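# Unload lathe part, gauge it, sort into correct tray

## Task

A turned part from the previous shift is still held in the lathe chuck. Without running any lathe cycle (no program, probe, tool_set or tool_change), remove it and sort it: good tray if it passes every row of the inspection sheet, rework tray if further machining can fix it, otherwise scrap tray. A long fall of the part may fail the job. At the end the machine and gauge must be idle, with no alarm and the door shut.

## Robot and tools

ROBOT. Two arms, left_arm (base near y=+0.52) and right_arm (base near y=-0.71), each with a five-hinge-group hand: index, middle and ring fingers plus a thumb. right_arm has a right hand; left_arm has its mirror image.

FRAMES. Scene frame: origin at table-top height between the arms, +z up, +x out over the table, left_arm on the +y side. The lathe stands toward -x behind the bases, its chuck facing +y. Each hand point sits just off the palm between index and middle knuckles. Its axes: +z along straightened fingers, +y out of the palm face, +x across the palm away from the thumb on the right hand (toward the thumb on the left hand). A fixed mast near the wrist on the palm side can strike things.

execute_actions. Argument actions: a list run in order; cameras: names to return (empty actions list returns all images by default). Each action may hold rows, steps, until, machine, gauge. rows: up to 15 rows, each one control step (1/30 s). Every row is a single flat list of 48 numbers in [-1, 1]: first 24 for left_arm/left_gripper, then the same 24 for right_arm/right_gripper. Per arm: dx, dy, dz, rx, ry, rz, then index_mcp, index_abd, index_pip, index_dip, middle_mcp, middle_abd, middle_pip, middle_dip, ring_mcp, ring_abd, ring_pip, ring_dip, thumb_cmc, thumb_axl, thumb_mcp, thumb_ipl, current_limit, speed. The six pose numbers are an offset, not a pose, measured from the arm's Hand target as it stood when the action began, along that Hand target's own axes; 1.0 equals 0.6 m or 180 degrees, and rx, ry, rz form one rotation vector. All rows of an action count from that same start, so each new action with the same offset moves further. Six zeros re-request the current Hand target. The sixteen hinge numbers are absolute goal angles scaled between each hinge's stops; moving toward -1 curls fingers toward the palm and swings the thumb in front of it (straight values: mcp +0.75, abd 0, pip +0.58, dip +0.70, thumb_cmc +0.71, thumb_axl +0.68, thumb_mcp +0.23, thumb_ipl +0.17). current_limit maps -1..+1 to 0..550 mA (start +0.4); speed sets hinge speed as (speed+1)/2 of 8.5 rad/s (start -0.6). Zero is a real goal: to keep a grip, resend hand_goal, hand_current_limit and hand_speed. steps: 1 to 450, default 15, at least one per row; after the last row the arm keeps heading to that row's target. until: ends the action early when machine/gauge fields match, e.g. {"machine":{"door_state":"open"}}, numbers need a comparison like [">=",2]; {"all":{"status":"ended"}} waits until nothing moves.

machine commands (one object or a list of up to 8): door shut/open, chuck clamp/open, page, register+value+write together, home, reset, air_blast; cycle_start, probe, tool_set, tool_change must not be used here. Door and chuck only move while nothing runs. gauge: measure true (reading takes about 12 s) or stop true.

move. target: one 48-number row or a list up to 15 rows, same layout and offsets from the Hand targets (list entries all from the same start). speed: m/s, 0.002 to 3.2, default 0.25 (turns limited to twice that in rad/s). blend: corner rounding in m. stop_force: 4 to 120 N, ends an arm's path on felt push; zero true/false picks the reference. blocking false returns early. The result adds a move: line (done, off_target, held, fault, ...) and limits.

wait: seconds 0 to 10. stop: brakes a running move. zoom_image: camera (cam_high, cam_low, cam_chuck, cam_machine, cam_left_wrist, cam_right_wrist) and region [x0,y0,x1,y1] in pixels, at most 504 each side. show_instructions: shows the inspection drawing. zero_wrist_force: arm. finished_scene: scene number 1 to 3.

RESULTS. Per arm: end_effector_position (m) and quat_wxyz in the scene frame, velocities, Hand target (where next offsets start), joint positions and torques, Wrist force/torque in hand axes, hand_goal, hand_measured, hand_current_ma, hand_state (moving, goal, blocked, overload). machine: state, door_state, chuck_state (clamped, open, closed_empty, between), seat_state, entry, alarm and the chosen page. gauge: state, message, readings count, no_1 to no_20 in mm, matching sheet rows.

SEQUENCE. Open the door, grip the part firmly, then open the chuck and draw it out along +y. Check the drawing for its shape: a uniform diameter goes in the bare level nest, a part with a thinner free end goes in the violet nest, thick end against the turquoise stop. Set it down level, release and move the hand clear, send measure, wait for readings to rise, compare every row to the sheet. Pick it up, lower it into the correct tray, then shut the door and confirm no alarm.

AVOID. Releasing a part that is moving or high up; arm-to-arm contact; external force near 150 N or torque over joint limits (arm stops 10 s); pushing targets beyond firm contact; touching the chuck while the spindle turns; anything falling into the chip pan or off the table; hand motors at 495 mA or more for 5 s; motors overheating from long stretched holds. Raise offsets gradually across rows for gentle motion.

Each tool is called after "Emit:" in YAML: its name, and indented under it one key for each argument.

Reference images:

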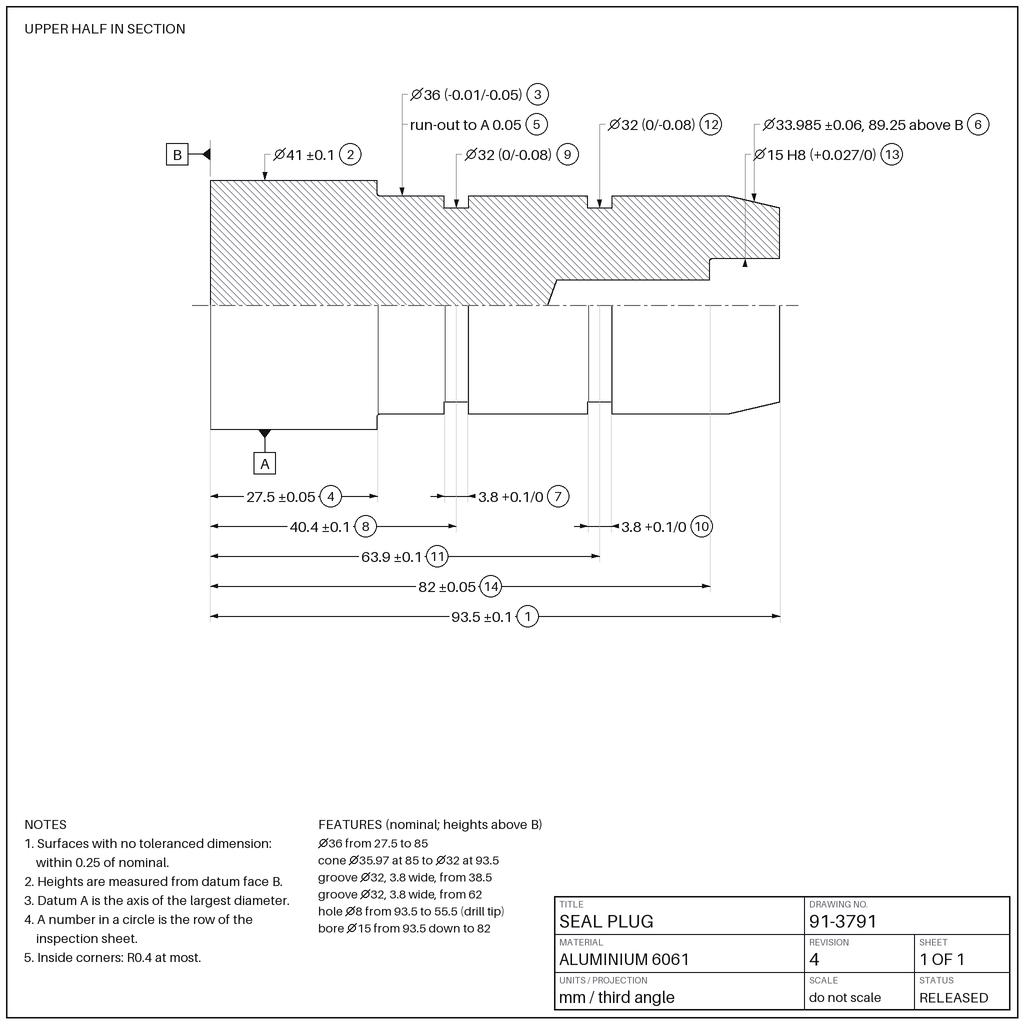

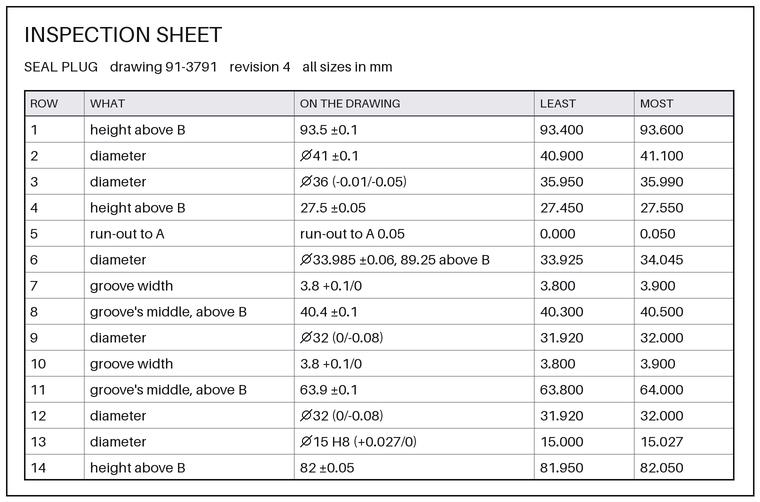

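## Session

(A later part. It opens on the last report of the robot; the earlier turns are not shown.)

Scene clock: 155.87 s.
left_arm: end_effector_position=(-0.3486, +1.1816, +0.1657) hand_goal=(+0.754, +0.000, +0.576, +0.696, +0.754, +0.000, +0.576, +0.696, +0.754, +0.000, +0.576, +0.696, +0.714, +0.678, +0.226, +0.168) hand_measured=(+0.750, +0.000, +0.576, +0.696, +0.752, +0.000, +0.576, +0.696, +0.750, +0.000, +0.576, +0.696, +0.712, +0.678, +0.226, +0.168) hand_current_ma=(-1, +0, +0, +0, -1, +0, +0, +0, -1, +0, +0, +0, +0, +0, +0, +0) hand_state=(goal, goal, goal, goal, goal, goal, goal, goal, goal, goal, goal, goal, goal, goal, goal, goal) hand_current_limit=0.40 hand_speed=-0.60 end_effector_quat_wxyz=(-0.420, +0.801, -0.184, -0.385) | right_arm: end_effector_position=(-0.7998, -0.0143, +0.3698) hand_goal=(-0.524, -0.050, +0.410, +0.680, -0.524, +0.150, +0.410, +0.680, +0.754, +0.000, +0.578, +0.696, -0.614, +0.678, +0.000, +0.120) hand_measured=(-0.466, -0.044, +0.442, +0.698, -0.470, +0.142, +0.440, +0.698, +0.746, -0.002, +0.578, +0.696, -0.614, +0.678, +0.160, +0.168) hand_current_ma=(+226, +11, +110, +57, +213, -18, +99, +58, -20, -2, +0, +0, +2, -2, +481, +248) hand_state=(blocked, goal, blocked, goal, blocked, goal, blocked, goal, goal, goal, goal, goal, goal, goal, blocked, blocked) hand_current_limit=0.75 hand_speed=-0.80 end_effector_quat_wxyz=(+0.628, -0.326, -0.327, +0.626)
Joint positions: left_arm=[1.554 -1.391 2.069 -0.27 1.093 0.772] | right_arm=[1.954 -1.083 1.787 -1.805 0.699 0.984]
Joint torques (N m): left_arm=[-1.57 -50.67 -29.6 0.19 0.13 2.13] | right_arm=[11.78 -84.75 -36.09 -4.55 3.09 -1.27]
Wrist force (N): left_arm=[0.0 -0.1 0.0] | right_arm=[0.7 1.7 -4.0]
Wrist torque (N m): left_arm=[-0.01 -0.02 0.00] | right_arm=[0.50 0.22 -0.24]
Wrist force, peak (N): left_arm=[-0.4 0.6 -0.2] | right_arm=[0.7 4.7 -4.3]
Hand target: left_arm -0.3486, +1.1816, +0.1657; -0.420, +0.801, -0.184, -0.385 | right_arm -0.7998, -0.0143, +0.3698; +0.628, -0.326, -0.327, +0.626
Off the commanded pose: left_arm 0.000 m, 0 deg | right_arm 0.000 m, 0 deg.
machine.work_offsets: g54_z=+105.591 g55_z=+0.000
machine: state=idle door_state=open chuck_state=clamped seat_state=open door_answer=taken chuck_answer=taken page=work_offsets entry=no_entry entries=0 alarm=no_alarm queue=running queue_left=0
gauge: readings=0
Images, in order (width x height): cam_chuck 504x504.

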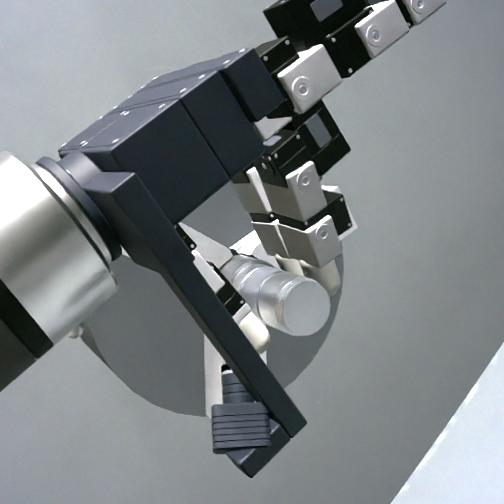

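Emit:
execute_actions:
  actions:
    - {"rows":[[0,0,0,0,0,0,0.754,0,0.576,0.696,0.754,0,0.576,0.696,0.754,0,0.576,0.696,0.714,0.678,0.226,0.168,0.4,-0.6,0,0,0,0,0,0,-0.40,-0.05,0.431,0.696,-0.40,0.15,0.431,0.696,0.753,0,0.577,0.696,-0.614,0.677,0.22,0.168,0.3,-0.8]],"steps":18}

Emit:
move:
  target: [0,0,0,0,0,0,0.754,0,0.576,0.696,0.754,0,0.576,0.696,0.754,0,0.576,0.696,0.714,0.678,0.226,0.168,0.4,-0.6,-0.0105,0,0,0,0,0,-0.40,-0.05,0.431,0.696,-0.40,0.15,0.431,0.696,0.753,0,0.577,0.696,-0.614,0.677,0.22,0.168,0.3,-0.8]
  speed: 0.03

Emit:
execute_actions:
  actions:
    - {"rows":[[0,0,0,0,0,0,0.754,0,0.576,0.696,0.754,0,0.576,0.696,0.754,0,0.576,0.696,0.714,0.678,0.226,0.168,0.4,-0.6,0,0,0,0,0,0,-0.5,-0.05,0.431,0.696,-0.5,0.15,0.431,0.696,0.753,0,0.577,0.696,-0.614,0.677,0.12,0.168,0.1,-0.75]],"steps":20}
    - {"rows":[[0,0,0,0,0,0,0.754,0,0.576,0.696,0.754,0,0.576,0.696,0.754,0,0.576,0.696,0.714,0.678,0.226,0.168,0.4,-0.6,0,0,0,0,0,0,-0.525,-0.05,0.41,0.68,-0.525,0.15,0.41,0.68,0.753,0,0.577,0.696,-0.614,0.677,0.0,0.12,0.75,-0.8]],"steps":30}
  cameras: ["cam_chuck"]

Emit:
zoom_image:
  camera: "cam_chuck"
  region: [200, 220, 350, 370]

Scene clock: 164.27 s.
left_arm: end_effector_position=(-0.3486, +1.1816, +0.1657) hand_goal=(+0.754, +0.000, +0.576, +0.696, +0.754, +0.000, +0.576, +0.696, +0.754, +0.000, +0.576, +0.696, +0.714, +0.678, +0.226, +0.168) hand_measured=(+0.750, +0.000, +0.576, +0.696, +0.752, +0.000, +0.576, +0.696, +0.750, +0.000, +0.576, +0.696, +0.712, +0.678, +0.226, +0.168) hand_current_ma=(-1, +0, +0, +0, -1, +0, +0, +0, -1, +0, +0, +0, +0, +0, +0, +0) hand_state=(goal, goal, goal, goal, goal, goal, goal, goal, goal, goal, goal, goal, goal, goal, goal, goal) hand_current_limit=0.40 hand_speed=-0.60 end_effector_quat_wxyz=(-0.420, +0.801, -0.184, -0.385) | right_arm: end_effector_position=(-0.7998, -0.0143, +0.3698) hand_goal=(-0.400, -0.050, +0.432, +0.696, -0.400, +0.150, +0.432, +0.696, +0.754, +0.000, +0.578, +0.696, -0.614, +0.678, +0.220, +0.168) hand_measured=(-0.412, -0.044, +0.434, +0.698, -0.416, +0.142, +0.432, +0.698, +0.746, -0.002, +0.578, +0.696, -0.614, +0.678, +0.220, +0.172) hand_current_ma=(-40, +11, +4, +6, -51, -18, +1, +6, -20, -2, +0, +0, +2, -2, +1, +12) hand_state=(goal, goal, goal, goal, goal, goal, goal, goal, goal, goal, goal, goal, goal, goal, goal, goal) hand_current_limit=0.30 hand_speed=-0.80 end_effector_quat_wxyz=(+0.628, -0.326, -0.327, +0.626)
Joint positions: left_arm=[1.554 -1.391 2.069 -0.27 1.093 0.772] | right_arm=[1.955 -1.083 1.787 -1.806 0.699 0.984]
Joint torques (N m): left_arm=[-2.44 -51.51 -28.98 -0.02 0.27 2.63] | right_arm=[11.63 -60.01 -36.34 -4.7 3.29 -1.27]
Wrist force (N): left_arm=[0.4 0.3 -0.8] | right_arm=[0.4 2.5 -2.5]
Wrist torque (N m): left_arm=[0.11 -0.08 0.03] | right_arm=[0.58 0.27 -0.26]
Wrist force, peak (N): left_arm=[-0.2 0.5 -0.9] | right_arm=[0.5 1.5 -5.2]
Hand target: left_arm -0.3486, +1.1816, +0.1657; -0.420, +0.801, -0.184, -0.385 | right_arm -0.7998, -0.0143, +0.3698; +0.628, -0.326, -0.327, +0.626
Off the commanded pose: left_arm 0.000 m, 0 deg | right_arm 0.000 m, 0 deg.
machine.work_offsets: g54_z=+105.591 g55_z=+0.000
machine: state=idle door_state=open chuck_state=clamped seat_state=open door_answer=taken chuck_answer=taken page=work_offsets entry=no_entry entries=0 alarm=no_alarm queue=done queue_left=0
gauge: readings=0

Scene clock: 164.97 s.
left_arm: end_effector_position=(-0.3486, +1.1816, +0.1657) hand_goal=(+0.754, +0.000, +0.576, +0.696, +0.754, +0.000, +0.576, +0.696, +0.754, +0.000, +0.576, +0.696, +0.714, +0.678, +0.226, +0.168) hand_measured=(+0.750, +0.000, +0.576, +0.696, +0.752, +0.000, +0.576, +0.696, +0.750, +0.000, +0.576, +0.696, +0.712, +0.678, +0.226, +0.168) hand_current_ma=(-1, +0, +0, +0, -1, +0, +0, +0, -1, +0, +0, +0, +0, +0, +0, +0) hand_state=(goal, goal, goal, goal, goal, goal, goal, goal, goal, goal, goal, goal, goal, goal, goal, goal) hand_current_limit=0.40 hand_speed=-0.60 end_effector_quat_wxyz=(-0.420, +0.801, -0.184, -0.385) | right_arm: end_effector_position=(-0.7998, -0.0207, +0.3698) hand_goal=(-0.400, -0.050, +0.432, +0.696, -0.400, +0.150, +0.432, +0.696, +0.754, +0.000, +0.578, +0.696, -0.614, +0.678, +0.220, +0.168) hand_measured=(-0.412, -0.044, +0.434, +0.698, -0.416, +0.142, +0.432, +0.698, +0.746, -0.002, +0.578, +0.696, -0.614, +0.678, +0.220, +0.172) hand_current_ma=(-40, +11, +4, +6, -51, -18, +1, +6, -20, -2, +0, +0, +2, -2, +1, +12) hand_state=(goal, goal, goal, goal, goal, goal, goal, goal, goal, goal, goal, goal, goal, goal, goal, goal) hand_current_limit=0.30 hand_speed=-0.80 end_effector_quat_wxyz=(+0.628, -0.326, -0.327, +0.626)
Joint positions: left_arm=[1.554 -1.391 2.069 -0.27 1.093 0.772] | right_arm=[1.957 -1.09 1.798 -1.807 0.7 0.98]
Joint torques (N m): left_arm=[-3.19 -51.26 -28.69 -0.16 0.28 2.31] | right_arm=[9.23 -65.78 -45.41 -6.27 3.28 -0.76]
Wrist force (N): left_arm=[0.2 0.3 0.1] | right_arm=[0.6 2.0 -2.5]
Wrist torque (N m): left_arm=[0.03 -0.04 0.02] | right_arm=[0.51 0.25 0.03]
Wrist force, peak (N): left_arm=[-0.1 0.4 -0.8] | right_arm=[0.7 2.7 -2.7]
Hand target: left_arm -0.3486, +1.1816, +0.1657; -0.420, +0.801, -0.184, -0.385 | right_arm -0.7998, -0.0206, +0.3698; +0.628, -0.326, -0.327, +0.626
Off the commanded pose: left_arm 0.000 m, 0 deg | right_arm 0.000 m, 0 deg.
machine.work_offsets: g54_z=+105.591 g55_z=+0.000
machine: state=idle door_state=open chuck_state=clamped seat_state=open door_answer=taken chuck_answer=taken page=work_offsets entry=no_entry entries=0 alarm=no_alarm queue=done queue_left=0
gauge: readings=0
move: done

Scene clock: 166.83 s.
left_arm: end_effector_position=(-0.3486, +1.1816, +0.1657) hand_goal=(+0.754, +0.000, +0.576, +0.696, +0.754, +0.000, +0.576, +0.696, +0.754, +0.000, +0.576, +0.696, +0.714, +0.678, +0.226, +0.168) hand_measured=(+0.750, +0.000, +0.576, +0.696, +0.752, +0.000, +0.576, +0.696, +0.750, +0.000, +0.576, +0.696, +0.712, +0.678, +0.226, +0.168) hand_current_ma=(-1, +0, +0, +0, -1, +0, +0, +0, -1, +0, +0, +0, +0, +0, +0, +0) hand_state=(goal, goal, goal, goal, goal, goal, goal, goal, goal, goal, goal, goal, goal, goal, goal, goal) hand_current_limit=0.40 hand_speed=-0.60 end_effector_quat_wxyz=(-0.420, +0.801, -0.184, -0.385) | right_arm: end_effector_position=(-0.7998, -0.0206, +0.3698) hand_goal=(-0.524, -0.050, +0.410, +0.680, -0.524, +0.150, +0.410, +0.680, +0.754, +0.000, +0.578, +0.696, -0.614, +0.678, +0.000, +0.120) hand_measured=(-0.466, -0.044, +0.442, +0.700, -0.470, +0.142, +0.440, +0.700, +0.746, -0.002, +0.578, +0.696, -0.614, +0.678, +0.160, +0.170) hand_current_ma=(+226, +11, +110, +60, +209, -18, +99, +62, -20, -2, +0, +0, +2, -2, +481, +254) hand_state=(blocked, goal, blocked, goal, blocked, goal, blocked, goal, goal, goal, goal, goal, goal, goal, blocked, blocked) hand_current_limit=0.75 hand_speed=-0.80 end_effector_quat_wxyz=(+0.628, -0.326, -0.327, +0.626)
Joint positions: left_arm=[1.554 -1.391 2.069 -0.27 1.093 0.772] | right_arm=[1.957 -1.09 1.798 -1.807 0.7 0.98]
Joint torques (N m): left_arm=[-3.47 -50.88 -29.27 0.09 0.36 2.46] | right_arm=[-12.73 -54.5 -44.68 -3 -0.32 2.07]
Wrist force (N): left_arm=[-0.1 0.3 -0.1] | right_arm=[0.0 1.8 -2.2]
Wrist torque (N m): left_arm=[0.05 -0.01 -0.01] | right_arm=[0.64 0.29 0.04]
Wrist force, peak (N): left_arm=[0.6 0.2 -0.8] | right_arm=[0.4 2.4 -2.8]
Hand target: left_arm -0.3486, +1.1816, +0.1657; -0.420, +0.801, -0.184, -0.385 | right_arm -0.7998, -0.0206, +0.3698; +0.628, -0.326, -0.327, +0.626
Off the commanded pose: left_arm 0.000 m, 0 deg | right_arm 0.000 m, 0 deg.
machine.work_offsets: g54_z=+105.591 g55_z=+0.000
machine: state=idle door_state=open chuck_state=clamped seat_state=open door_answer=taken chuck_answer=taken page=work_offsets entry=no_entry entries=0 alarm=no_alarm queue=done queue_left=0
gauge: readings=0
Images, in order (width x height): cam_chuck 504x504.

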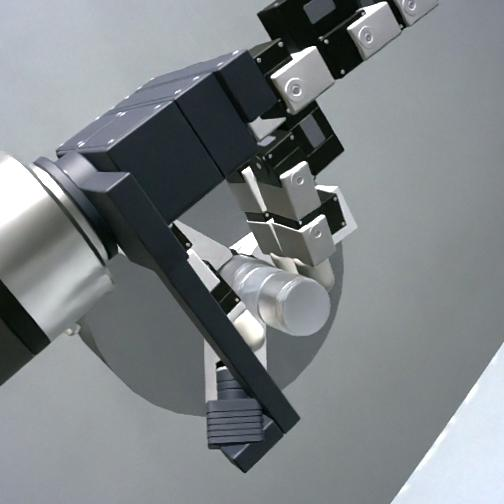

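Scaled by 3.360 from the camera's 504x504 image, which has a finer 720x720 frame.

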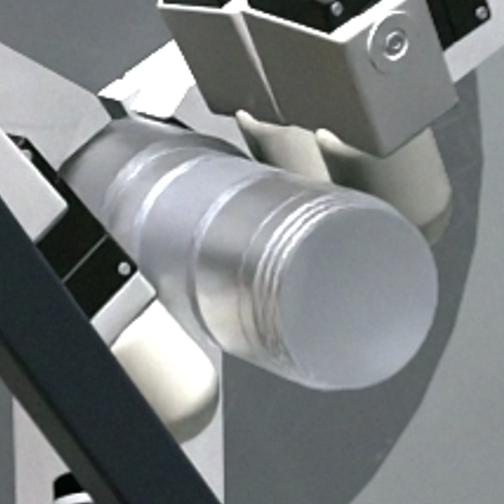

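Emit:
execute_actions:
  actions:
    - {"machine":{"chuck":"open"},"steps":75,"until":{"machine":{"chuck_state":"open"}}}

Emit:
move:
  target: [0,0,0,0,0,0,0.754,0,0.576,0.696,0.754,0,0.576,0.696,0.754,0,0.576,0.696,0.714,0.678,0.226,0.168,0.4,-0.6,0.15,0,0,0,0,0,-0.525,-0.05,0.41,0.68,-0.525,0.15,0.41,0.68,0.753,0,0.577,0.696,-0.614,0.677,0.0,0.12,0.75,-0.8]
  speed: 0.05
  cameras: ["cam_chuck","cam_machine"]

Emit:
zoom_image:
  camera: "cam_chuck"
  region: [150, 150, 504, 504]

Scene clock: 175.23 s.
left_arm: end_effector_position=(-0.3486, +1.1816, +0.1657) hand_goal=(+0.754, +0.000, +0.576, +0.696, +0.754, +0.000, +0.576, +0.696, +0.754, +0.000, +0.576, +0.696, +0.714, +0.678, +0.226, +0.168) hand_measured=(+0.750, +0.000, +0.576, +0.696, +0.752, +0.000, +0.576, +0.696, +0.750, +0.000, +0.576, +0.696, +0.712, +0.678, +0.226, +0.168) hand_current_ma=(-1, +0, +0, +0, -1, +0, +0, +0, -1, +0, +0, +0, +0, +0, +0, +0) hand_state=(goal, goal, goal, goal, goal, goal, goal, goal, goal, goal, goal, goal, goal, goal, goal, goal) hand_current_limit=0.40 hand_speed=-0.60 end_effector_quat_wxyz=(-0.420, +0.801, -0.184, -0.385) | right_arm: end_effector_position=(-0.7998, -0.0206, +0.3698) hand_goal=(-0.524, -0.050, +0.410, +0.680, -0.524, +0.150, +0.410, +0.680, +0.754, +0.000, +0.578, +0.696, -0.614, +0.678, +0.000, +0.120) hand_measured=(-0.468, -0.044, +0.442, +0.700, -0.472, +0.142, +0.440, +0.700, +0.746, -0.002, +0.578, +0.696, -0.612, +0.678, +0.160, +0.170) hand_current_ma=(+224, +11, +110, +60, +202, -18, +99, +62, -20, -2, +0, +0, +5, -2, +481, +254) hand_state=(blocked, goal, blocked, goal, blocked, goal, blocked, goal, goal, goal, goal, goal, goal, goal, blocked, blocked) hand_current_limit=0.75 hand_speed=-0.80 end_effector_quat_wxyz=(+0.628, -0.326, -0.327, +0.626)
Joint positions: left_arm=[1.554 -1.391 2.069 -0.27 1.093 0.772] | right_arm=[1.957 -1.09 1.798 -1.807 0.7 0.98]
Joint torques (N m): left_arm=[-2.39 -52.28 -28.78 -0.21 0.52 2.65] | right_arm=[-11.26 -65.16 -38.08 -3.21 -0.28 1.72]
Wrist force (N): left_arm=[0.1 -0.2 -0.5] | right_arm=[0.7 4.4 -4.1]
Wrist torque (N m): left_arm=[0.03 -0.04 0.01] | right_arm=[0.61 0.23 0.02]
Wrist force, peak (N): left_arm=[0.4 -0.1 -1.0] | right_arm=[0.3 4.9 -4.9]
Hand target: left_arm -0.3486, +1.1816, +0.1657; -0.420, +0.801, -0.184, -0.385 | right_arm -0.7998, -0.0206, +0.3698; +0.628, -0.326, -0.327, +0.626
Off the commanded pose: left_arm 0.000 m, 0 deg | right_arm 0.000 m, 0 deg.
machine.work_offsets: g54_z=+105.591 g55_z=+0.000
machine: state=idle door_state=open chuck_state=open seat_state=open door_answer=taken chuck_answer=taken page=work_offsets entry=no_entry entries=0 alarm=no_alarm queue=running queue_left=0
gauge: readings=0

Scene clock: 177.33 s.
left_arm: end_effector_position=(-0.3486, +1.1816, +0.1657) hand_goal=(+0.754, +0.000, +0.576, +0.696, +0.754, +0.000, +0.576, +0.696, +0.754, +0.000, +0.576, +0.696, +0.714, +0.678, +0.226, +0.168) hand_measured=(+0.750, +0.000, +0.576, +0.696, +0.752, +0.000, +0.576, +0.696, +0.750, +0.000, +0.576, +0.696, +0.712, +0.678, +0.226, +0.168) hand_current_ma=(-1, +0, +0, +0, -1, +0, +0, +0, -1, +0, +0, +0, +0, +0, +0, +0) hand_state=(goal, goal, goal, goal, goal, goal, goal, goal, goal, goal, goal, goal, goal, goal, goal, goal) hand_current_limit=0.40 hand_speed=-0.60 end_effector_quat_wxyz=(-0.420, +0.801, -0.184, -0.385) | right_arm: end_effector_position=(-0.7995, +0.0695, +0.3698) hand_goal=(-0.524, -0.050, +0.410, +0.680, -0.524, +0.150, +0.410, +0.680, +0.754, +0.000, +0.578, +0.696, -0.614, +0.678, +0.000, +0.120) hand_measured=(-0.468, -0.044, +0.442, +0.700, -0.472, +0.142, +0.440, +0.700, +0.746, -0.002, +0.578, +0.696, -0.610, +0.678, +0.160, +0.170) hand_current_ma=(+224, +11, +110, +60, +200, -18, +99, +62, -20, -2, +0, +0, +7, -2, +481, +254) hand_state=(blocked, goal, blocked, goal, blocked, goal, blocked, goal, goal, goal, goal, goal, goal, goal, blocked, blocked) hand_current_limit=0.75 hand_speed=-0.80 end_effector_quat_wxyz=(+0.628, -0.326, -0.327, +0.627)
Joint positions: left_arm=[1.554 -1.391 2.069 -0.27 1.093 0.772] | right_arm=[1.921 -0.988 1.633 -1.783 0.684 1.031]
Joint torques (N m): left_arm=[-3.46 -51.02 -28.84 -0.14 0.21 2.66] | right_arm=[9.95 -95.21 -38.67 -4.61 1.4 -1.16]
Wrist force (N): left_arm=[0.3 0.2 0.1] | right_arm=[1.1 4.2 -4.2]
Wrist torque (N m): left_arm=[0.02 -0.05 0.02] | right_arm=[0.60 0.19 -0.17]
Wrist force, peak (N): left_arm=[0.3 -0.7 -0.5] | right_arm=[0.2 4.5 -4.7]
Hand target: left_arm -0.3486, +1.1816, +0.1657; -0.420, +0.801, -0.184, -0.385 | right_arm -0.7996, +0.0694, +0.3700; +0.628, -0.326, -0.327, +0.626
Off the commanded pose: left_arm 0.000 m, 0 deg | right_arm 0.000 m, 0 deg.
machine.work_offsets: g54_z=+105.591 g55_z=+0.000
machine: state=idle door_state=open chuck_state=open seat_state=open door_answer=taken chuck_answer=taken page=work_offsets entry=no_entry entries=0 alarm=no_alarm queue=done queue_left=0
gauge: readings=0
move: done
Images, in order (width x height): cam_chuck 504x504, cam_machine 504x504.

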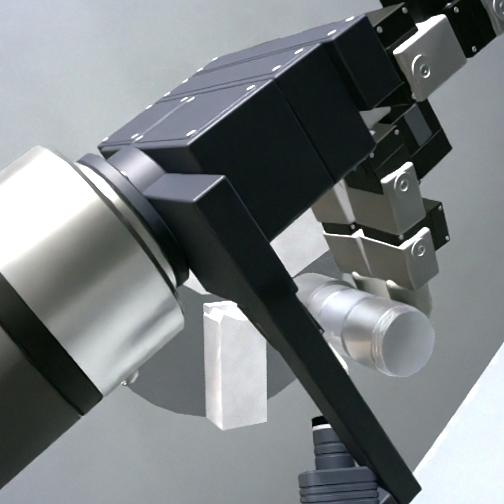

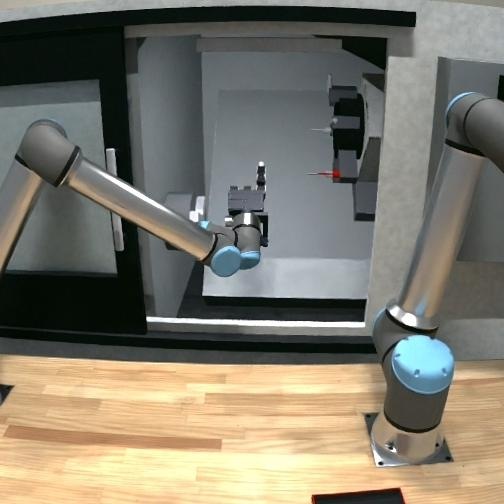

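Scaled by 1.424 from the camera's 504x504 image, which has a finer 720x720 frame.

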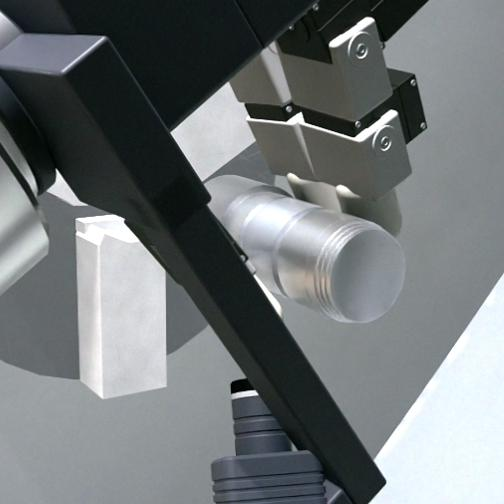

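Emit:
move:
  target:
    - [0,0,0,0,0,0,0.754,0,0.576,0.696,0.754,0,0.576,0.696,0.754,0,0.576,0.696,0.714,0.678,0.226,0.168,0.4,-0.6,0.003,-0.1893,0.0492,0,0,0,-0.525,-0.05,0.41,0.68,-0.525,0.15,0.41,0.68,0.753,0,0.577,0.696,-0.614,0.677,0.0,0.12,0.75,-0.8]
    - [0,0,0,0,0,0,0.754,0,0.576,0.696,0.754,0,0.576,0.696,0.754,0,0.576,0.696,0.714,0.678,0.226,0.168,0.4,-0.6,0.0367,-0.4448,-0.1993,-0.0544,0.1446,-0.0834,-0.525,-0.05,0.41,0.68,-0.525,0.15,0.41,0.68,0.753,0,0.577,0.696,-0.614,0.677,0.0,0.12,0.75,-0.8]
    - [0,0,0,0,0,0,0.754,0,0.576,0.696,0.754,0,0.576,0.696,0.754,0,0.576,0.696,0.714,0.678,0.226,0.168,0.4,-0.6,0.07,-0.8013,-0.6213,-0.1236,0.3361,-0.1393,-0.525,-0.05,0.41,0.68,-0.525,0.15,0.41,0.68,0.753,0,0.577,0.696,-0.614,0.677,0.0,0.12,0.75,-0.8]
  speed: 0.22
  blend: [0.03,0.05,0]

Emit:
execute_actions:
  actions:
    - {"machine":{"door":"shut"},"steps":2}
  cameras: ["cam_machine"]

Emit:
move:
  target:
    - [0,0,0,0,0,0,0.754,0,0.576,0.696,0.754,0,0.576,0.696,0.754,0,0.576,0.696,0.714,0.678,0.226,0.168,0.4,-0.6,0.4388,0.0077,-0.2465,-0.0533,0.2216,-0.0194,-0.525,-0.05,0.41,0.68,-0.525,0.15,0.41,0.68,0.753,0,0.577,0.696,-0.614,0.677,0.0,0.12,0.75,-0.8]
    - [0,0,0,0,0,0,0.754,0,0.576,0.696,0.754,0,0.576,0.696,0.754,0,0.576,0.696,0.714,0.678,0.226,0.168,0.4,-0.6,0.7772,0.1392,-0.654,-0.0485,0.3878,-0.0339,-0.525,-0.05,0.41,0.68,-0.525,0.15,0.41,0.68,0.753,0,0.577,0.696,-0.614,0.677,0.0,0.12,0.75,-0.8]
  speed: 0.22
  blend: [0.05,0]
  cameras: ["cam_high","cam_low","cam_machine"]

Emit:
zoom_image:
  camera: "cam_high"
  region: [180, 30, 300, 150]

Scene clock: 187.43 s.
left_arm: end_effector_position=(-0.3486, +1.1816, +0.1657) hand_goal=(+0.754, +0.000, +0.576, +0.696, +0.754, +0.000, +0.576, +0.696, +0.754, +0.000, +0.576, +0.696, +0.714, +0.678, +0.226, +0.168) hand_measured=(+0.750, +0.000, +0.576, +0.696, +0.752, +0.000, +0.576, +0.696, +0.750, +0.000, +0.576, +0.696, +0.712, +0.678, +0.226, +0.168) hand_current_ma=(-1, +0, +0, +0, -1, +0, +0, +0, -1, +0, +0, +0, +0, +0, +0, +0) hand_state=(goal, goal, goal, goal, goal, goal, goal, goal, goal, goal, goal, goal, goal, goal, goal, goal) hand_current_limit=0.40 hand_speed=-0.60 end_effector_quat_wxyz=(-0.420, +0.801, -0.184, -0.385) | right_arm: end_effector_position=(-0.2184, +0.1101, +0.5500) hand_goal=(-0.524, -0.050, +0.410, +0.680, -0.524, +0.150, +0.410, +0.680, +0.754, +0.000, +0.578, +0.696, -0.614, +0.678, +0.000, +0.120) hand_measured=(-0.468, -0.046, +0.442, +0.700, -0.474, +0.142, +0.440, +0.700, +0.746, -0.002, +0.578, +0.696, -0.610, +0.678, +0.160, +0.170) hand_current_ma=(+224, +10, +110, +60, +198, -18, +99, +62, -20, -2, +0, +0, +10, -2, +481, +254) hand_state=(blocked, goal, blocked, goal, blocked, goal, blocked, goal, goal, goal, goal, goal, goal, goal, blocked, blocked) hand_current_limit=0.75 hand_speed=-0.80 end_effector_quat_wxyz=(+0.749, -0.627, -0.139, +0.165)
Joint positions: left_arm=[1.554 -1.391 2.069 -0.27 1.093 0.772] | right_arm=[1.289 -1.615 1.766 -0.387 0.847 0.157]
Joint torques (N m): left_arm=[-2.29 -50.34 -28.39 -0.05 0 2.3] | right_arm=[1.36 -22.72 -46.25 -2.23 -1.51 0.7]
Wrist force (N): left_arm=[0.1 0.3 -0.5] | right_arm=[0.4 4.8 -2.4]
Wrist torque (N m): left_arm=[0.08 -0.03 0.01] | right_arm=[0.65 0.19 -0.24]
Wrist force, peak (N): left_arm=[0.0 -0.3 -1.1] | right_arm=[1.3 7.4 -5.4]
Hand target: left_arm -0.3486, +1.1816, +0.1657; -0.420, +0.801, -0.184, -0.385 | right_arm -0.2184, +0.1101, +0.5498; +0.749, -0.627, -0.139, +0.165
Off the commanded pose: left_arm 0.000 m, 0 deg | right_arm 0.000 m, 0 deg.
machine.work_offsets: g54_z=+105.591 g55_z=+0.000
machine: state=idle door_state=open chuck_state=open seat_state=open door_answer=taken chuck_answer=taken page=work_offsets entry=no_entry entries=0 alarm=no_alarm queue=done queue_left=0
gauge: readings=0
move: done

Scene clock: 187.70 s.
left_arm: end_effector_position=(-0.3486, +1.1816, +0.1657) hand_goal=(+0.754, +0.000, +0.576, +0.696, +0.754, +0.000, +0.576, +0.696, +0.754, +0.000, +0.576, +0.696, +0.714, +0.678, +0.226, +0.168) hand_measured=(+0.750, +0.000, +0.576, +0.696, +0.752, +0.000, +0.576, +0.696, +0.750, +0.000, +0.576, +0.696, +0.712, +0.678, +0.226, +0.168) hand_current_ma=(-1, +0, +0, +0, -1, +0, +0, +0, -1, +0, +0, +0, +0, +0, +0, +0) hand_state=(goal, goal, goal, goal, goal, goal, goal, goal, goal, goal, goal, goal, goal, goal, goal, goal) hand_current_limit=0.40 hand_speed=-0.60 end_effector_quat_wxyz=(-0.420, +0.801, -0.184, -0.385) | right_arm: end_effector_position=(-0.2184, +0.1101, +0.5498) hand_goal=(-0.524, -0.050, +0.410, +0.680, -0.524, +0.150, +0.410, +0.680, +0.754, +0.000, +0.578, +0.696, -0.614, +0.678, +0.000, +0.120) hand_measured=(-0.468, -0.046, +0.442, +0.700, -0.474, +0.142, +0.440, +0.700, +0.746, -0.002, +0.578, +0.696, -0.610, +0.678, +0.160, +0.170) hand_current_ma=(+224, +10, +110, +60, +198, -18, +99, +62, -20, -2, +0, +0, +10, -2, +481, +254) hand_state=(blocked, goal, blocked, goal, blocked, goal, blocked, goal, goal, goal, goal, goal, goal, goal, blocked, blocked) hand_current_limit=0.75 hand_speed=-0.80 end_effector_quat_wxyz=(+0.749, -0.627, -0.139, +0.165)
Joint positions: left_arm=[1.554 -1.391 2.069 -0.27 1.093 0.772] | right_arm=[1.289 -1.615 1.766 -0.387 0.847 0.157]
Joint torques (N m): left_arm=[-3.48 -51.64 -28.19 -0.24 -0.19 2.77] | right_arm=[10.45 -22.92 -45.99 -1.04 -1.58 -0.82]
Wrist force (N): left_arm=[0.0 0.3 -0.4] | right_arm=[0.4 4.5 -2.0]
Wrist torque (N m): left_arm=[0.08 -0.03 0.00] | right_arm=[0.58 0.18 -0.24]
Wrist force, peak (N): left_arm=[-0.1 0.2 -0.8] | right_arm=[0.1 4.8 -2.7]
Hand target: left_arm -0.3486, +1.1816, +0.1657; -0.420, +0.801, -0.184, -0.385 | right_arm -0.2184, +0.1101, +0.5498; +0.749, -0.627, -0.139, +0.165
Off the commanded pose: left_arm 0.000 m, 0 deg | right_arm 0.000 m, 0 deg.
machine.work_offsets: g54_z=+105.591 g55_z=+0.000
machine: state=idle door_state=between chuck_state=open seat_state=open door_answer=taken chuck_answer=taken page=work_offsets entry=no_entry entries=0 alarm=no_alarm queue=running queue_left=0
gauge: readings=0
Images, in order (width x height): cam_machine 504x504.

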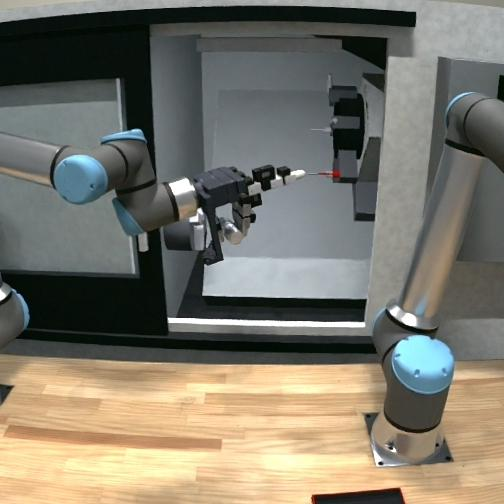

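Scene clock: 191.27 s.
left_arm: end_effector_position=(-0.3486, +1.1816, +0.1657) hand_goal=(+0.754, +0.000, +0.576, +0.696, +0.754, +0.000, +0.576, +0.696, +0.754, +0.000, +0.576, +0.696, +0.714, +0.678, +0.226, +0.168) hand_measured=(+0.750, +0.000, +0.576, +0.696, +0.752, +0.000, +0.576, +0.696, +0.750, +0.000, +0.576, +0.696, +0.712, +0.678, +0.226, +0.168) hand_current_ma=(-1, +0, +0, +0, -1, +0, +0, +0, -1, +0, +0, +0, +0, +0, +0, +0) hand_state=(goal, goal, goal, goal, goal, goal, goal, goal, goal, goal, goal, goal, goal, goal, goal, goal) hand_current_limit=0.40 hand_speed=-0.60 end_effector_quat_wxyz=(-0.420, +0.801, -0.184, -0.385) | right_arm: end_effector_position=(+0.3612, -0.0308, +0.3989) hand_goal=(-0.524, -0.050, +0.410, +0.680, -0.524, +0.150, +0.410, +0.680, +0.754, +0.000, +0.578, +0.696, -0.614, +0.678, +0.000, +0.120) hand_measured=(-0.468, -0.046, +0.444, +0.700, -0.474, +0.142, +0.440, +0.700, +0.746, -0.002, +0.578, +0.696, -0.610, +0.678, +0.160, +0.170) hand_current_ma=(+224, +10, +111, +60, +198, -18, +99, +62, -20, -2, +0, +0, +12, -2, +481, +254) hand_state=(blocked, goal, blocked, goal, blocked, goal, blocked, goal, goal, goal, goal, goal, goal, goal, blocked, blocked) hand_current_limit=0.75 hand_speed=-0.80 end_effector_quat_wxyz=(+0.653, -0.653, +0.272, -0.271)
Joint positions: left_arm=[1.554 -1.391 2.069 -0.27 1.093 0.772] | right_arm=[0.734 -1.569 1.908 -0.339 1.5 0.001]
Joint torques (N m): left_arm=[-4.01 -49.93 -28.68 -0.13 0.24 2.53] | right_arm=[6.86 -52.35 -57.85 0.02 -1.54 2.53]
Wrist force (N): left_arm=[0.2 -0.4 -0.3] | right_arm=[0.7 4.0 -2.2]
Wrist torque (N m): left_arm=[-0.03 -0.04 0.03] | right_arm=[0.65 0.15 0.03]
Wrist force, peak (N): left_arm=[-0.7 0.3 -0.7] | right_arm=[3.2 5.7 -0.5]
Hand target: left_arm -0.3486, +1.1816, +0.1657; -0.420, +0.801, -0.184, -0.385 | right_arm +0.3611, -0.0308, +0.3991; +0.654, -0.653, +0.272, -0.271
Off the commanded pose: left_arm 0.000 m, 0 deg | right_arm 0.000 m, 0 deg.
machine.work_offsets: g54_z=+105.591 g55_z=+0.000
machine: state=idle door_state=shut chuck_state=open seat_state=open door_answer=taken chuck_answer=taken page=work_offsets entry=no_entry entries=0 alarm=no_alarm queue=done queue_left=0
gauge: readings=0
move: done
Images, in order (width x height): cam_high 504x504, cam_low 504x504, cam_machine 504x504.

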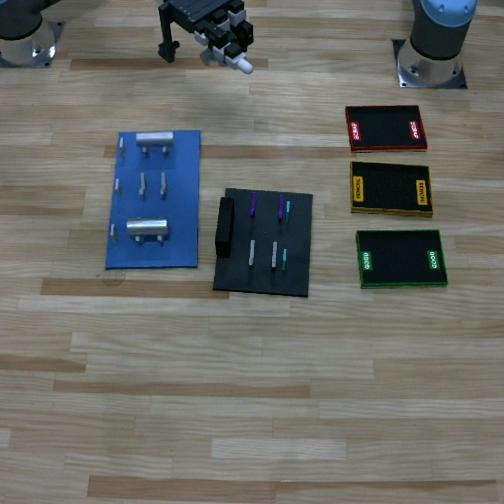

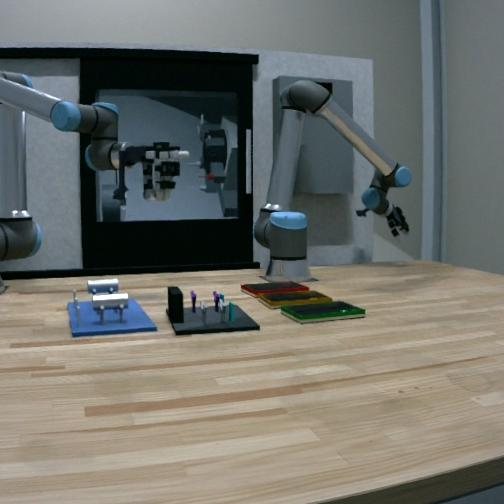

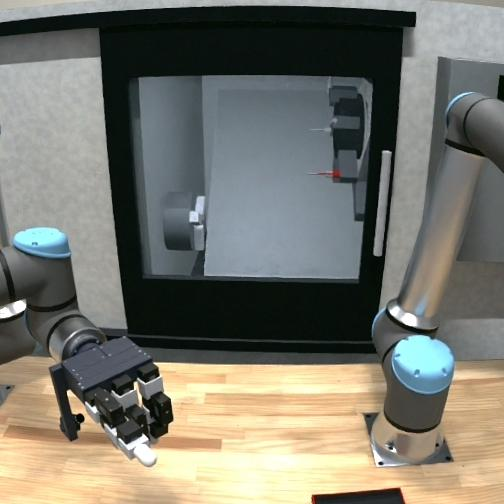

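Scaled by 4.200 from the camera's 504x504 image, which has a finer 720x720 frame.

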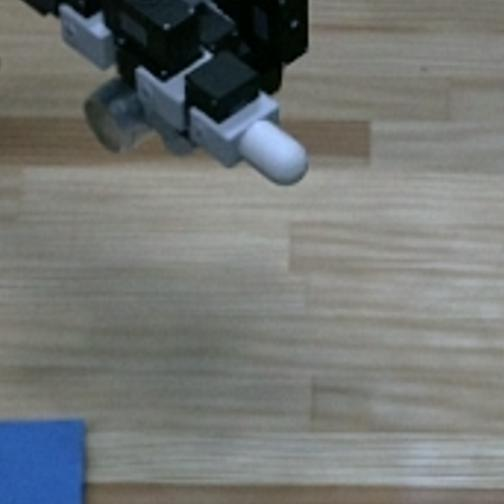

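Emit:
move:
  target:
    - [0,0,0,0,0,0,0.754,0,0.576,0.696,0.754,0,0.576,0.696,0.754,0,0.576,0.696,0.714,0.678,0.226,0.168,0.4,-0.6,0.1978,0.1652,0.3430,0,0.2683,0,-0.525,-0.05,0.41,0.68,-0.525,0.15,0.41,0.68,0.753,0,0.577,0.696,-0.614,0.677,0.0,0.12,0.75,-0.8]
    - [0,0,0,0,0,0,0.754,0,0.576,0.696,0.754,0,0.576,0.696,0.754,0,0.576,0.696,0.714,0.678,0.226,0.168,0.4,-0.6,0.1978,0.3235,0.3430,0,0.2683,0,-0.525,-0.05,0.41,0.68,-0.525,0.15,0.41,0.68,0.753,0,0.577,0.696,-0.614,0.677,0.0,0.12,0.75,-0.8]
  speed: [0.25,0.15]
  blend: [0.03,0]
  cameras: ["cam_high","cam_low","cam_right_wrist"]

Scene clock: 229.77 s.
left_arm: end_effector_position=(-0.3486, +1.1816, +0.1657) hand_goal=(+0.754, +0.000, +0.576, +0.696, +0.754, +0.000, +0.576, +0.696, +0.754, +0.000, +0.576, +0.696, +0.714, +0.678, +0.226, +0.168) hand_measured=(+0.750, +0.000, +0.576, +0.696, +0.752, +0.000, +0.576, +0.696, +0.750, +0.000, +0.576, +0.696, +0.712, +0.678, +0.226, +0.168) hand_current_ma=(-1, +0, +0, +0, -1, +0, +0, +0, -1, +0, +0, +0, +0, +0, +0, +0) hand_state=(goal, goal, goal, goal, goal, goal, goal, goal, goal, goal, goal, goal, goal, goal, goal, goal) hand_current_limit=0.40 hand_speed=-0.60 end_effector_quat_wxyz=(-0.420, +0.801, -0.184, -0.385) | right_arm: end_effector_position=(+0.5906, +0.0307, +0.2049) hand_goal=(-0.524, -0.050, +0.410, +0.680, -0.524, +0.150, +0.410, +0.680, +0.754, +0.000, +0.578, +0.696, -0.614, +0.678, +0.000, +0.120) hand_measured=(-0.468, -0.046, +0.444, +0.700, -0.474, +0.142, +0.440, +0.700, +0.746, -0.002, +0.578, +0.696, -0.610, +0.678, +0.160, +0.170) hand_current_ma=(+224, +10, +112, +60, +198, -18, +99, +62, -22, -2, +0, +0, +12, -2, +481, +254) hand_state=(blocked, goal, blocked, goal, blocked, goal, blocked, goal, goal, goal, goal, goal, goal, goal, blocked, blocked) hand_current_limit=0.75 hand_speed=-0.80 end_effector_quat_wxyz=(+0.485, -0.485, +0.515, -0.514) end_effector_velocity=(-0.001, +0.000, +0.002) end_effector_angular_velocity=(-0.001, +0.001, +0.001)
Joint positions: left_arm=[1.554 -1.391 2.069 -0.27 1.093 0.772] | right_arm=[0.847 -0.993 1.513 -0.519 2.456 0.002]
Joint velocities: left_arm=[within noise] | right_arm=[0.001 -0.002 -0.002 0.006 0 0]
Joint torques (N m): left_arm=[-1.87 -51.03 -28.3 -0.04 0.32 2.49] | right_arm=[17.28 -93.27 -51.54 1.75 1.33 -1.93]
Wrist force (N): left_arm=[-0.3 -0.3 -0.2] | right_arm=[0.5 4.4 -2.0]
Wrist torque (N m): left_arm=[-0.01 0.02 -0.02] | right_arm=[0.66 0.26 -0.12]
Wrist force, peak (N): left_arm=[0.6 0.6 -0.9] | right_arm=[0.8 7.6 -2.0]
Hand target: left_arm -0.3486, +1.1816, +0.1657; -0.420, +0.801, -0.184, -0.385 | right_arm +0.5906, +0.0307, +0.2050; +0.485, -0.485, +0.515, -0.514
Off the commanded pose: left_arm 0.000 m, 0 deg | right_arm 0.000 m, 0 deg.
machine.work_offsets: g54_z=+105.591 g55_z=+0.000
machine: state=idle door_state=shut chuck_state=open seat_state=open door_answer=taken chuck_answer=taken page=work_offsets entry=no_entry entries=0 alarm=no_alarm queue=done queue_left=0
gauge: readings=0
move: done
camera_calibration:
cam_right_wrist: T_world_to_cam=[[0.0774797, 0.803867, -0.589742, 0.0948652], [-0.730377, 0.448402, 0.515252, 0.256772], [0.678635, 0.390812, 0.621868, -0.420548], [0, 0, 0, 1]] pos_world=[0.465589, -0.0270405, 0.185169]
Images, in order (width x height): cam_high 504x504, cam_low 504x504, cam_right_wrist 504x504.

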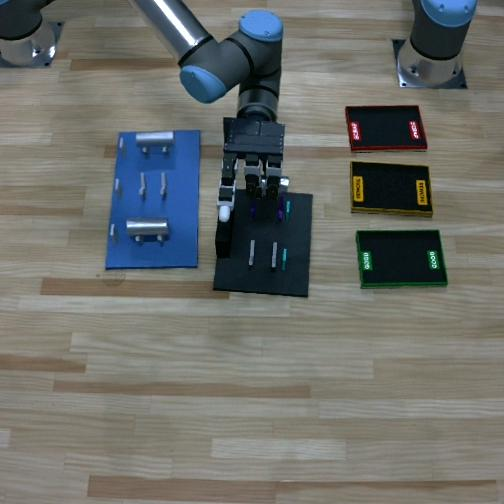

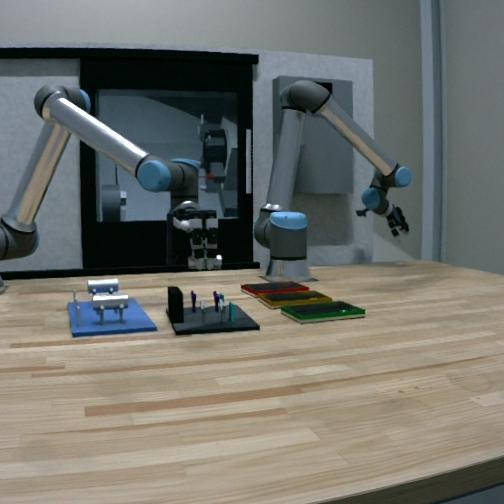

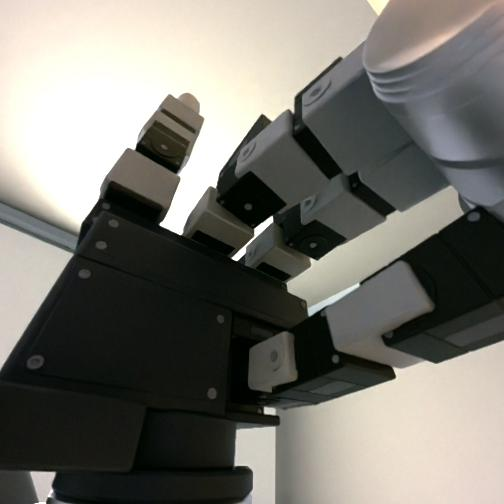

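Emit:
zoom_image:
  camera: "cam_high"
  region: [200, 150, 330, 310]

Emit:
zoom_image:
  camera: "cam_low"
  region: [150, 200, 270, 340]

Scaled by 3.150 from the camera's 504x504 image, which has a finer 720x720 frame.

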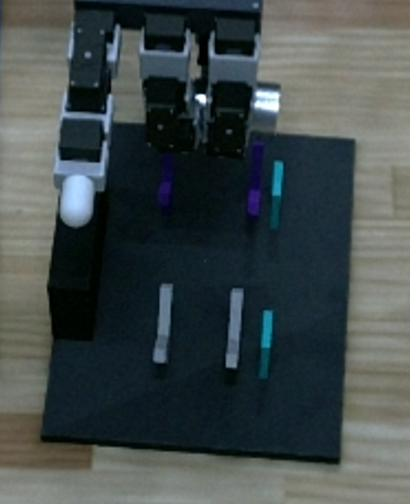

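Scaled by 3.600 from the camera's 504x504 image, which has a finer 720x720 frame.

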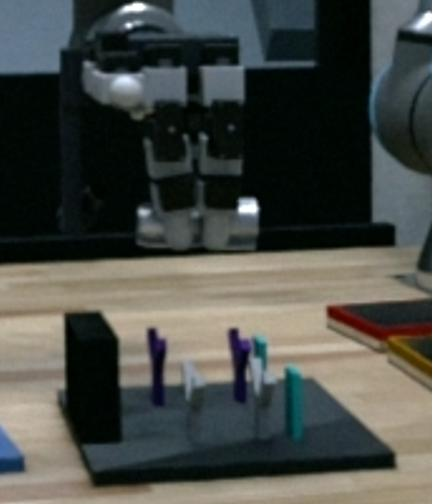

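Emit:
move:
  target: [0,0,0,0,0,0,0.754,0,0.576,0.696,0.754,0,0.576,0.696,0.754,0,0.576,0.696,0.714,0.678,0.226,0.168,0.4,-0.6,0,0.09167,0,0,0,0,-0.525,-0.05,0.41,0.68,-0.525,0.15,0.41,0.68,0.753,0,0.577,0.696,-0.614,0.677,0.0,0.12,0.75,-0.8]
  speed: 0.08
  cameras: ["cam_high","cam_low"]

Emit:
zoom_image:
  camera: "cam_high"
  region: [230, 170, 310, 250]

Emit:
zoom_image:
  camera: "cam_low"
  region: [160, 250, 260, 340]

Scene clock: 261.77 s.
left_arm: end_effector_position=(-0.3486, +1.1816, +0.1657) hand_goal=(+0.754, +0.000, +0.576, +0.696, +0.754, +0.000, +0.576, +0.696, +0.754, +0.000, +0.576, +0.696, +0.714, +0.678, +0.226, +0.168) hand_measured=(+0.750, +0.000, +0.576, +0.696, +0.752, +0.000, +0.576, +0.696, +0.750, +0.000, +0.576, +0.696, +0.712, +0.678, +0.226, +0.168) hand_current_ma=(-1, +0, +0, +0, -1, +0, +0, +0, -1, +0, +0, +0, +0, +0, +0, +0) hand_state=(goal, goal, goal, goal, goal, goal, goal, goal, goal, goal, goal, goal, goal, goal, goal, goal) hand_current_limit=0.40 hand_speed=-0.60 end_effector_quat_wxyz=(-0.420, +0.801, -0.184, -0.385) | right_arm: end_effector_position=(+0.5906, +0.0307, +0.1498) hand_goal=(-0.524, -0.050, +0.410, +0.680, -0.524, +0.150, +0.410, +0.680, +0.754, +0.000, +0.578, +0.696, -0.614, +0.678, +0.000, +0.120) hand_measured=(-0.468, -0.046, +0.444, +0.700, -0.474, +0.142, +0.440, +0.700, +0.746, -0.002, +0.578, +0.696, -0.610, +0.678, +0.160, +0.170) hand_current_ma=(+224, +10, +112, +60, +198, -18, +99, +62, -22, -2, +0, +0, +12, -2, +481, +254) hand_state=(blocked, goal, blocked, goal, blocked, goal, blocked, goal, goal, goal, goal, goal, goal, goal, blocked, blocked) hand_current_limit=0.75 hand_speed=-0.80 end_effector_quat_wxyz=(+0.485, -0.485, +0.515, -0.514) end_effector_velocity=(+0.001, +0.000, +0.002) end_effector_angular_velocity=(-0.001, +0.001, -0.001)
Joint positions: left_arm=[1.554 -1.391 2.069 -0.27 1.093 0.772] | right_arm=[0.847 -0.945 1.545 -0.599 2.456 0.002]
Joint velocities: left_arm=[within noise] | right_arm=[-0.001 -0.002 -0.002 0.005 0 0]
Joint torques (N m): left_arm=[-2.54 -51.08 -27.2 0.01 0.28 2.34] | right_arm=[15.13 -95 -50.01 1.24 1.31 -1.47]
Wrist force (N): left_arm=[0.2 0.2 -0.4] | right_arm=[0.6 4.1 -2.1]
Wrist torque (N m): left_arm=[0.07 -0.05 0.01] | right_arm=[0.62 0.21 -0.16]
Wrist force, peak (N): left_arm=[0.8 -0.5 -0.8] | right_arm=[0.8 6.2 -2.2]
Hand target: left_arm -0.3486, +1.1816, +0.1657; -0.420, +0.801, -0.184, -0.385 | right_arm +0.5906, +0.0308, +0.1500; +0.485, -0.485, +0.515, -0.514
Off the commanded pose: left_arm 0.000 m, 0 deg | right_arm 0.000 m, 0 deg.
machine.work_offsets: g54_z=+105.591 g55_z=+0.000
machine: state=idle door_state=shut chuck_state=open seat_state=open door_answer=taken chuck_answer=taken page=work_offsets entry=no_entry entries=0 alarm=no_alarm queue=done queue_left=0
gauge: readings=0
move: done
Images, in order (width x height): cam_high 504x504, cam_low 504x504.

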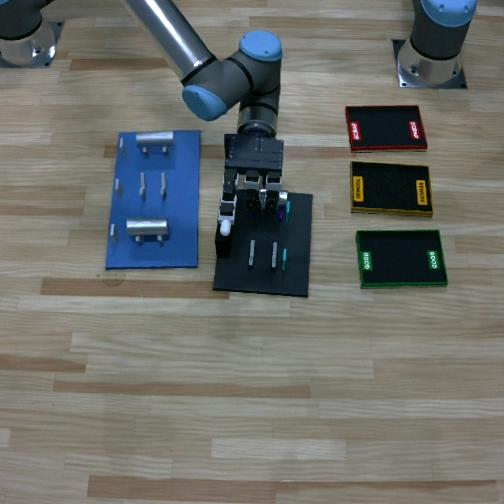

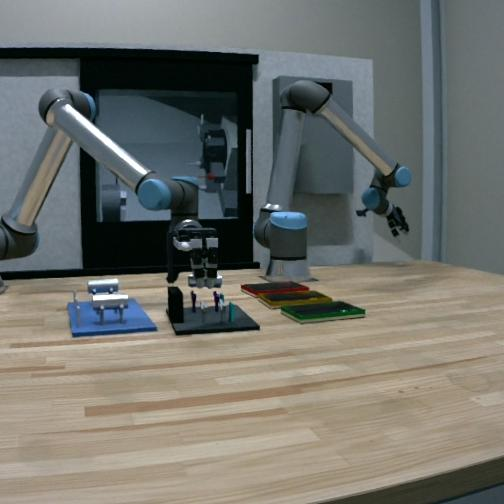

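Scaled by 6.300 from the camera's 504x504 image, which has a finer 720x720 frame.

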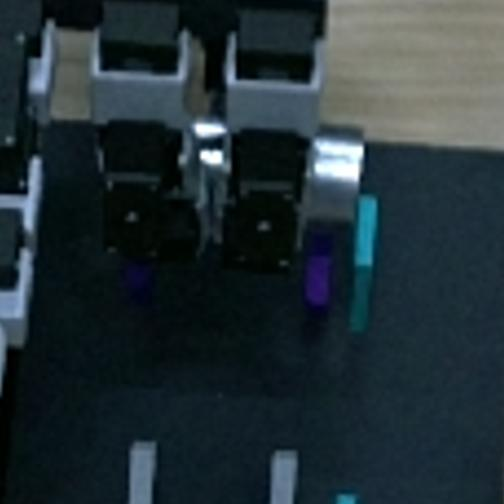

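Scaled by 5.040 from the camera's 504x504 image, which has a finer 720x720 frame.

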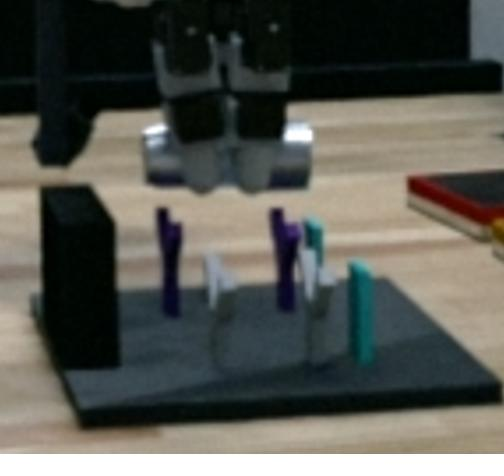

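Emit:
move:
  target: [0,0,0,0,0,0,0.754,0,0.576,0.696,0.754,0,0.576,0.696,0.754,0,0.576,0.696,0.714,0.678,0.226,0.168,0.4,-0.6,0.0035,0.01,0,0,0,0,-0.525,-0.05,0.41,0.68,-0.525,0.15,0.41,0.68,0.753,0,0.577,0.696,-0.614,0.677,0.0,0.12,0.75,-0.8]
  speed: 0.03

Emit:
move:
  target: [0,0,0,0,0,0,0.754,0,0.576,0.696,0.754,0,0.576,0.696,0.754,0,0.576,0.696,0.714,0.678,0.226,0.168,0.4,-0.6,0,0.0667,0,0,0,0,-0.525,-0.05,0.41,0.68,-0.525,0.15,0.41,0.68,0.753,0,0.577,0.696,-0.614,0.677,0.0,0.12,0.75,-0.8]
  speed: 0.02
  stop_force: 4

Scene clock: 269.63 s.
left_arm: end_effector_position=(-0.3486, +1.1816, +0.1657) hand_goal=(+0.754, +0.000, +0.576, +0.696, +0.754, +0.000, +0.576, +0.696, +0.754, +0.000, +0.576, +0.696, +0.714, +0.678, +0.226, +0.168) hand_measured=(+0.750, +0.000, +0.576, +0.696, +0.752, +0.000, +0.576, +0.696, +0.750, +0.000, +0.576, +0.696, +0.712, +0.678, +0.226, +0.168) hand_current_ma=(-1, +0, +0, +0, -1, +0, +0, +0, -1, +0, +0, +0, +0, +0, +0, +0) hand_state=(goal, goal, goal, goal, goal, goal, goal, goal, goal, goal, goal, goal, goal, goal, goal, goal) hand_current_limit=0.40 hand_speed=-0.60 end_effector_quat_wxyz=(-0.420, +0.801, -0.184, -0.385) | right_arm: end_effector_position=(+0.5905, +0.0287, +0.1439) hand_goal=(-0.524, -0.050, +0.410, +0.680, -0.524, +0.150, +0.410, +0.680, +0.754, +0.000, +0.578, +0.696, -0.614, +0.678, +0.000, +0.120) hand_measured=(-0.468, -0.046, +0.444, +0.700, -0.474, +0.142, +0.440, +0.700, +0.746, -0.002, +0.578, +0.696, -0.610, +0.678, +0.160, +0.170) hand_current_ma=(+224, +10, +112, +60, +198, -18, +99, +62, -22, -2, +0, +0, +12, -2, +481, +254) hand_state=(blocked, goal, blocked, goal, blocked, goal, blocked, goal, goal, goal, goal, goal, goal, goal, blocked, blocked) hand_current_limit=0.75 hand_speed=-0.80 end_effector_quat_wxyz=(+0.485, -0.485, +0.515, -0.514)
Joint positions: left_arm=[1.554 -1.391 2.069 -0.27 1.093 0.772] | right_arm=[0.845 -0.942 1.552 -0.609 2.454 0.002]
Joint torques (N m): left_arm=[-3.08 -51.73 -26.78 0.08 0.49 2.64] | right_arm=[-14.38 -72.36 -44.88 -1.01 -1.96 -0.8]
Wrist force (N): left_arm=[-0.3 0.1 -0.1] | right_arm=[0.8 4.8 -1.4]
Wrist torque (N m): left_arm=[0.03 0.02 -0.03] | right_arm=[0.65 0.17 -0.12]
Wrist force, peak (N): left_arm=[0.3 -0.3 -1.0] | right_arm=[1.2 5.4 -2.0]
Hand target: left_arm -0.3486, +1.1816, +0.1657; -0.420, +0.801, -0.184, -0.385 | right_arm +0.5905, +0.0287, +0.1440; +0.485, -0.485, +0.515, -0.514
Off the commanded pose: left_arm 0.000 m, 0 deg | right_arm 0.000 m, 0 deg.
machine.work_offsets: g54_z=+105.591 g55_z=+0.000
machine: state=idle door_state=shut chuck_state=open seat_state=open door_answer=taken chuck_answer=taken page=work_offsets entry=no_entry entries=0 alarm=no_alarm queue=done queue_left=0
gauge: readings=0
move: done

Scene clock: 272.03 s.
left_arm: end_effector_position=(-0.3486, +1.1816, +0.1657) hand_goal=(+0.754, +0.000, +0.576, +0.696, +0.754, +0.000, +0.576, +0.696, +0.754, +0.000, +0.576, +0.696, +0.714, +0.678, +0.226, +0.168) hand_measured=(+0.750, +0.000, +0.576, +0.696, +0.752, +0.000, +0.576, +0.696, +0.750, +0.000, +0.576, +0.696, +0.712, +0.678, +0.226, +0.168) hand_current_ma=(-1, +0, +0, +0, -1, +0, +0, +0, -1, +0, +0, +0, +0, +0, +0, +0) hand_state=(goal, goal, goal, goal, goal, goal, goal, goal, goal, goal, goal, goal, goal, goal, goal, goal) hand_current_limit=0.40 hand_speed=-0.60 end_effector_quat_wxyz=(-0.420, +0.801, -0.184, -0.385) | right_arm: end_effector_position=(+0.5905, +0.0287, +0.1190) hand_goal=(-0.524, -0.050, +0.410, +0.680, -0.524, +0.150, +0.410, +0.680, +0.754, +0.000, +0.578, +0.696, -0.614, +0.678, +0.000, +0.120) hand_measured=(-0.470, -0.038, +0.444, +0.696, -0.474, +0.152, +0.440, +0.700, +0.746, -0.002, +0.578, +0.696, -0.610, +0.678, +0.160, +0.170) hand_current_ma=(+210, +29, +112, +50, +198, +2, +99, +62, -22, -2, +0, +0, +9, -2, +481, +254) hand_state=(blocked, goal, blocked, goal, blocked, goal, blocked, goal, goal, goal, goal, goal, goal, goal, blocked, blocked) hand_current_limit=0.75 hand_speed=-0.80 end_effector_quat_wxyz=(+0.485, -0.485, +0.515, -0.514)
Joint positions: left_arm=[1.554 -1.391 2.069 -0.27 1.093 0.772] | right_arm=[0.845 -0.918 1.563 -0.644 2.454 0.002]
Joint torques (N m): left_arm=[-3.2 -51.62 -27.74 -0.12 0.17 2.54] | right_arm=[-4.42 -97.01 -49.33 1.54 0.96 1.38]
Wrist force (N): left_arm=[0.3 -0.2 -0.3] | right_arm=[0.2 4.4 -2.4]
Wrist torque (N m): left_arm=[0.01 -0.06 0.03] | right_arm=[0.67 0.22 -0.02]
Wrist force, peak (N): left_arm=[0.7 0.5 -0.6] | right_arm=[-0.3 3.7 -5.1]
Hand target: left_arm -0.3486, +1.1816, +0.1657; -0.420, +0.801, -0.184, -0.385 | right_arm +0.5905, +0.0287, +0.1190; +0.485, -0.485, +0.515, -0.514 (not the last commanded pose)
Off the commanded pose: left_arm 0.000 m, 0 deg | right_arm 0.015 m, 0 deg.
machine.work_offsets: g54_z=+105.591 g55_z=+0.000
machine: state=idle door_state=shut chuck_state=open seat_state=open door_answer=taken chuck_answer=taken page=work_offsets entry=no_entry entries=0 alarm=no_alarm queue=done queue_left=0
gauge: readings=0
move: contact (right_arm)


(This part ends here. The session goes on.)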